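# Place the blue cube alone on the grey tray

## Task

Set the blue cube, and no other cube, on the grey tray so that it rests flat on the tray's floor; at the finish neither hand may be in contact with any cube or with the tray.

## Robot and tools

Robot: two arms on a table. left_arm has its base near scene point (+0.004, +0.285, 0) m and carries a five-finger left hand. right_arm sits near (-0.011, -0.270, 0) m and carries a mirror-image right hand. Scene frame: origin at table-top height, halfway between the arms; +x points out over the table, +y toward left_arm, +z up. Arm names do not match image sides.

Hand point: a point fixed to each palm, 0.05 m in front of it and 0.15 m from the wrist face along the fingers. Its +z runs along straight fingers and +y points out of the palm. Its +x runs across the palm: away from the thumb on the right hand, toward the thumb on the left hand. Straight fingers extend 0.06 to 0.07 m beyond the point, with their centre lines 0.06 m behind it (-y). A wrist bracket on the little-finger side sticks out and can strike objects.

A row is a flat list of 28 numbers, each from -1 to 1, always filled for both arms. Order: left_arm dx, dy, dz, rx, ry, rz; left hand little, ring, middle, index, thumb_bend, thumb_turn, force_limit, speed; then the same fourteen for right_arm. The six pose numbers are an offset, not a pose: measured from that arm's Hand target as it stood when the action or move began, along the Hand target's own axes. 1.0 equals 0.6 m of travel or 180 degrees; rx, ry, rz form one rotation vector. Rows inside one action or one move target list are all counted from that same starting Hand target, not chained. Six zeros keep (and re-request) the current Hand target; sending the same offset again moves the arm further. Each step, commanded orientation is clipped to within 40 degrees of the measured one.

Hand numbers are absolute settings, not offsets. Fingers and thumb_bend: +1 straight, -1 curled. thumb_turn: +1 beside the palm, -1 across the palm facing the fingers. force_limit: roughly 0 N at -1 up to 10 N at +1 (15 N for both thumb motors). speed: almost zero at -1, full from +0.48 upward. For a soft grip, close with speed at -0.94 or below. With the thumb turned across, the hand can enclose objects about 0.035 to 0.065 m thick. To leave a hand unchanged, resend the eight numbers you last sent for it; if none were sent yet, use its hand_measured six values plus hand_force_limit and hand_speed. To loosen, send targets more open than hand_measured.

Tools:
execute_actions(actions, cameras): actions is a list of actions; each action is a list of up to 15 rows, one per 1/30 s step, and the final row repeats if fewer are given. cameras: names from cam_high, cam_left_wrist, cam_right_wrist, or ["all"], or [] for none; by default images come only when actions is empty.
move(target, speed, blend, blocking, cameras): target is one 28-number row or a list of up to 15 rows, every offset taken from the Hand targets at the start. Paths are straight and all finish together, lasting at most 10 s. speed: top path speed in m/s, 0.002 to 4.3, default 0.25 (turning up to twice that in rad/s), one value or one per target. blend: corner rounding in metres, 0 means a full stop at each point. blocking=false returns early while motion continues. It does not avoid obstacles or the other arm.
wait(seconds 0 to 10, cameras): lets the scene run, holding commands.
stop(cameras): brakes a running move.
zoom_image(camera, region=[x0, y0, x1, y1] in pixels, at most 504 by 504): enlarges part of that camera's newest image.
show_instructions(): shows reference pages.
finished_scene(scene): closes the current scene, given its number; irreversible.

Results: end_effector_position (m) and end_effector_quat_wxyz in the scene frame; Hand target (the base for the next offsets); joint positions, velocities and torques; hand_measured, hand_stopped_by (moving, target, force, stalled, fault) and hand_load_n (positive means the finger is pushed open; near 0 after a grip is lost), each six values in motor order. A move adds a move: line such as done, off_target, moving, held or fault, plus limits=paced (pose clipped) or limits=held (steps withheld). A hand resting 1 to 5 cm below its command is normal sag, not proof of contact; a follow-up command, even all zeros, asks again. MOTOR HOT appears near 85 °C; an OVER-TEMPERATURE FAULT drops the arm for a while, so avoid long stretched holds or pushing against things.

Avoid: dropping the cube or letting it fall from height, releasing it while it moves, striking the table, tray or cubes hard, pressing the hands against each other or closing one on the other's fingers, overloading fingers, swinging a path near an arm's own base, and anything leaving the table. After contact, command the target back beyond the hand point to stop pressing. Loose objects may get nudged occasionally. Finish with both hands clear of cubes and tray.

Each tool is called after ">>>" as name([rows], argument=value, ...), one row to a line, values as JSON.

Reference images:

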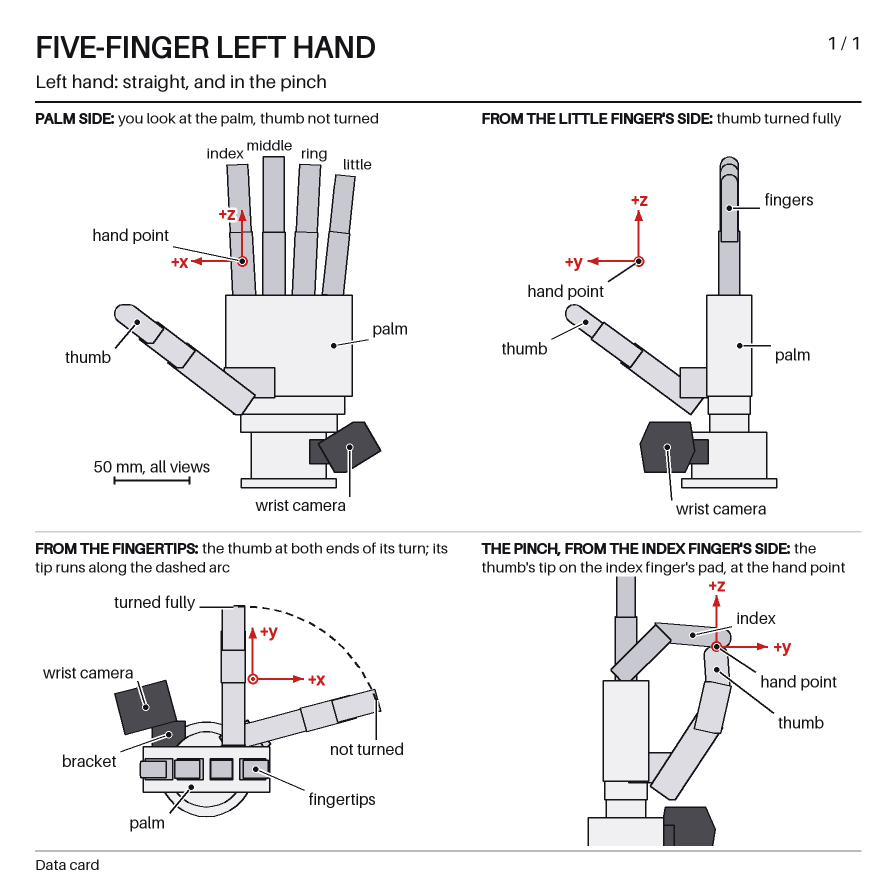

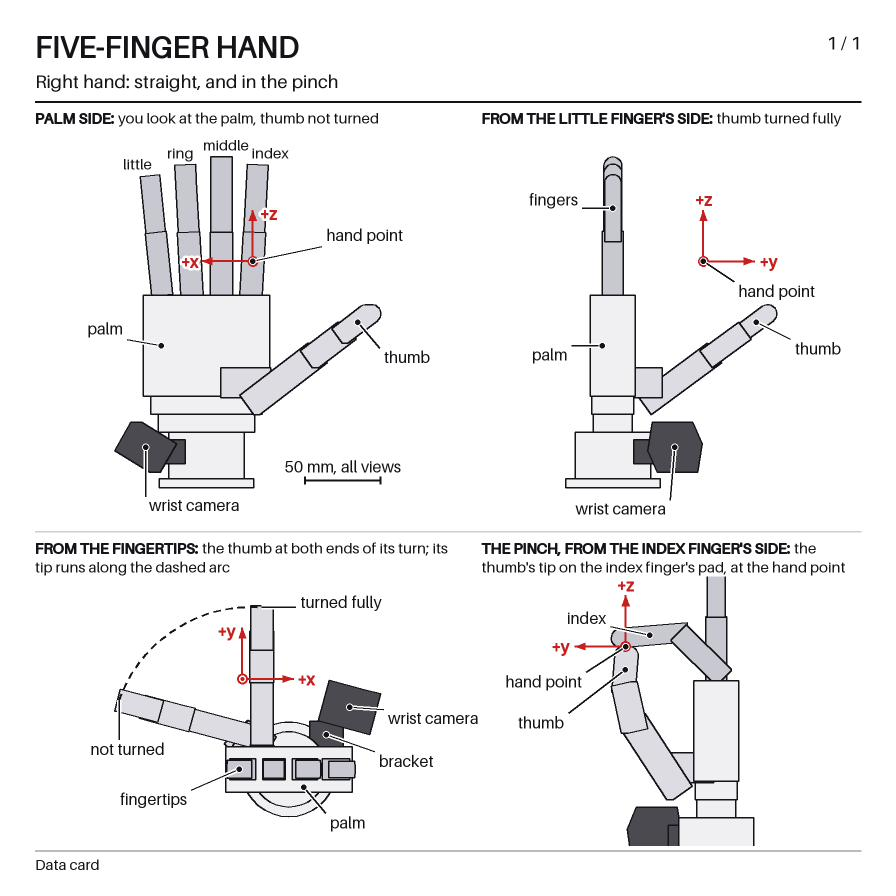

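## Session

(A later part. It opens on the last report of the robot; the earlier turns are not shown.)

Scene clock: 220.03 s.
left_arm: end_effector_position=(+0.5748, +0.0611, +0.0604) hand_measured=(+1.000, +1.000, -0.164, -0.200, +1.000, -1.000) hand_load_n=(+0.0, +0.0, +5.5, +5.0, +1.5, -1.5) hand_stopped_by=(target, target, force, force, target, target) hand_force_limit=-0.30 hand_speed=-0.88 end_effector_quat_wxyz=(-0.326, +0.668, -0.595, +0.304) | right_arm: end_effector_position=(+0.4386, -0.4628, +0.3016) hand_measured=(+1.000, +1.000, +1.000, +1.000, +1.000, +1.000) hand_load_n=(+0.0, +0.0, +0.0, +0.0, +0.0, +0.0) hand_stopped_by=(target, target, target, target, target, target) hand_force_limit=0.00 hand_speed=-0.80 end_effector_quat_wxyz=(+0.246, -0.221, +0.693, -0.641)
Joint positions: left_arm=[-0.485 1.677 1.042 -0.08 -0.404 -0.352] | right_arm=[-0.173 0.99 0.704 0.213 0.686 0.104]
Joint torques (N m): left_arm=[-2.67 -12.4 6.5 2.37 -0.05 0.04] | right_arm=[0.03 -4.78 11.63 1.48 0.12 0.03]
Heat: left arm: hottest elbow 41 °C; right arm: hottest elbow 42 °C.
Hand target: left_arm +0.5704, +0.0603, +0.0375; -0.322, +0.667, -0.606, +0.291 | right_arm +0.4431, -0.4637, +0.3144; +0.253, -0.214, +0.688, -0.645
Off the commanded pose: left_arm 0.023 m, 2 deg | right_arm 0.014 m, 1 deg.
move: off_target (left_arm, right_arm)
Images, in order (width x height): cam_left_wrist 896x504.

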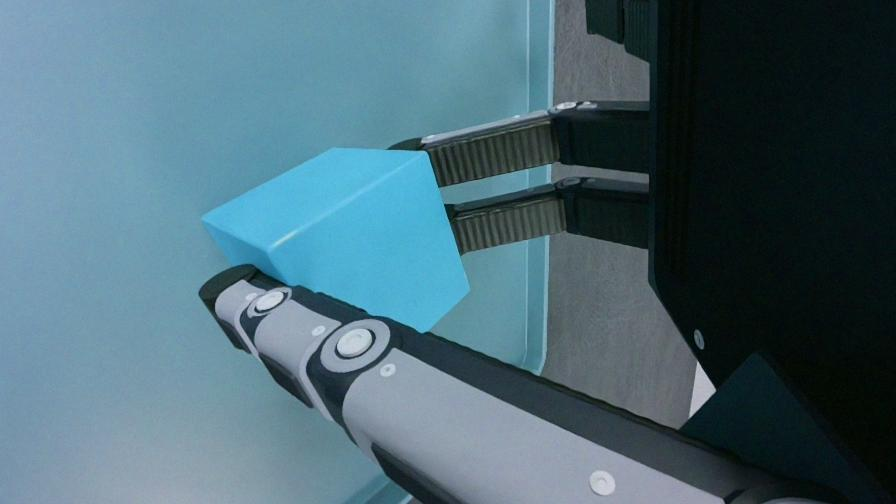

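>>> move([
  [0,-0.0241,-0.0192,0,0,0,1,1,-0.4,-0.4,1,-1,-0.3,-0.88,0,0,0,0,0,0,1,1,1,1,1,1,0,-0.8],
  [0,-0.0241,-0.0192,0,0,0,1,1,0.45,0.45,1,-1,-0.3,-0.7,0,0,0,0,0,0,1,1,1,1,1,1,0,-0.8],
  [0,-0.2,-0.16,0,0,0,1,1,0.45,0.45,1,-1,-0.3,-0.7,0,0,0,0,0,0,1,1,1,1,1,1,0,-0.8],
], speed=[0.05,0.05,0.13], cameras=["cam_high","cam_left_wrist"])

>>> zoom_image(camera="cam_high", region=[390, 170, 540, 320])

Scene clock: 232.10 s.
left_arm: end_effector_position=(+0.5590, +0.0682, +0.1659) hand_measured=(+1.000, +1.000, +0.450, +0.450, +1.000, -1.000) hand_load_n=(+0.0, +0.0, +0.0, +0.0, +0.0, +0.0) hand_stopped_by=(target, target, target, target, target, target) hand_force_limit=-0.30 hand_speed=-0.70 end_effector_quat_wxyz=(-0.316, +0.673, -0.610, +0.273) | right_arm: end_effector_position=(+0.4386, -0.4628, +0.3016) hand_measured=(+1.000, +1.000, +1.000, +1.000, +1.000, +1.000) hand_load_n=(+0.0, +0.0, +0.0, +0.0, +0.0, -0.5) hand_stopped_by=(target, target, target, target, target, target) hand_force_limit=0.00 hand_speed=-0.80 end_effector_quat_wxyz=(+0.246, -0.221, +0.693, -0.641)
Joint positions: left_arm=[-0.485 1.528 1.206 -0.466 -0.404 -0.352] | right_arm=[-0.173 0.99 0.704 0.213 0.686 0.104]
Joint torques (N m): left_arm=[-2.55 -14.62 11.47 1.52 -0.09 0.04] | right_arm=[0.03 -4.78 11.6 1.48 0.12 0.03]
Heat: left arm: hottest elbow 40 °C; right arm: hottest elbow 42 °C.
Hand target: left_arm +0.5702, +0.0601, +0.1910; -0.321, +0.667, -0.606, +0.291 | right_arm +0.4431, -0.4637, +0.3144; +0.253, -0.214, +0.688, -0.645
Off the commanded pose: left_arm 0.029 m, 2 deg | right_arm 0.014 m, 1 deg.
move: off_target (left_arm, right_arm)
Images, in order (width x height): cam_high 896x504, cam_left_wrist 896x504.

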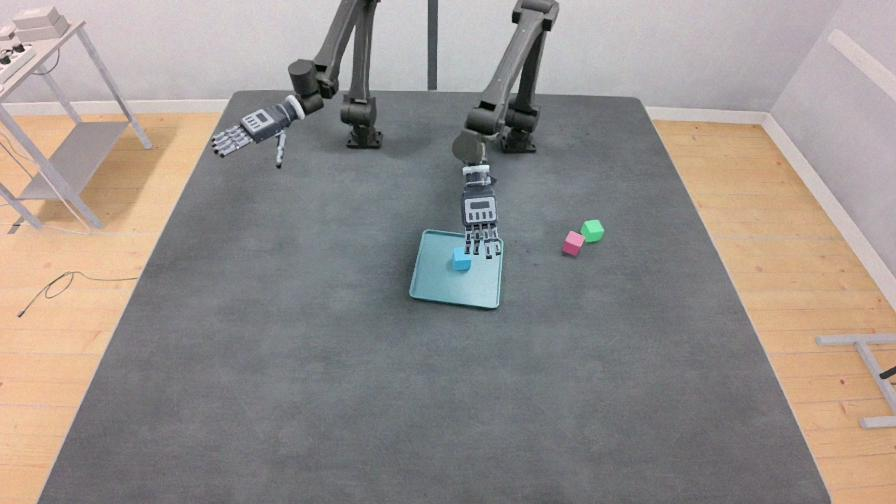

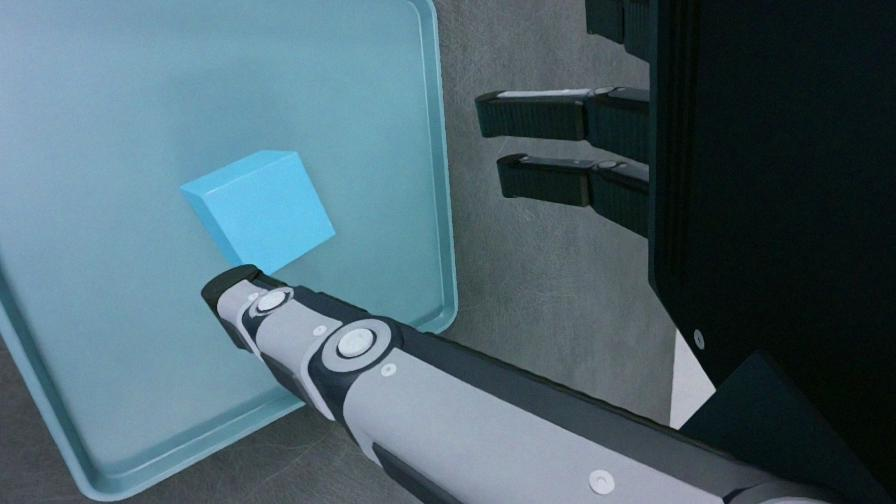

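Scaled by 3.360.

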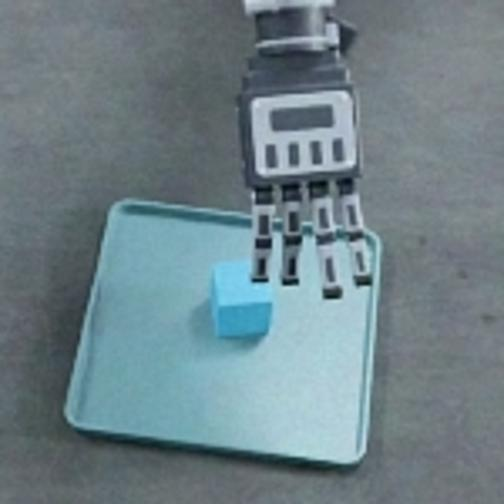

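>>> finished_scene(scene=2)

The scene is finished: the task was done.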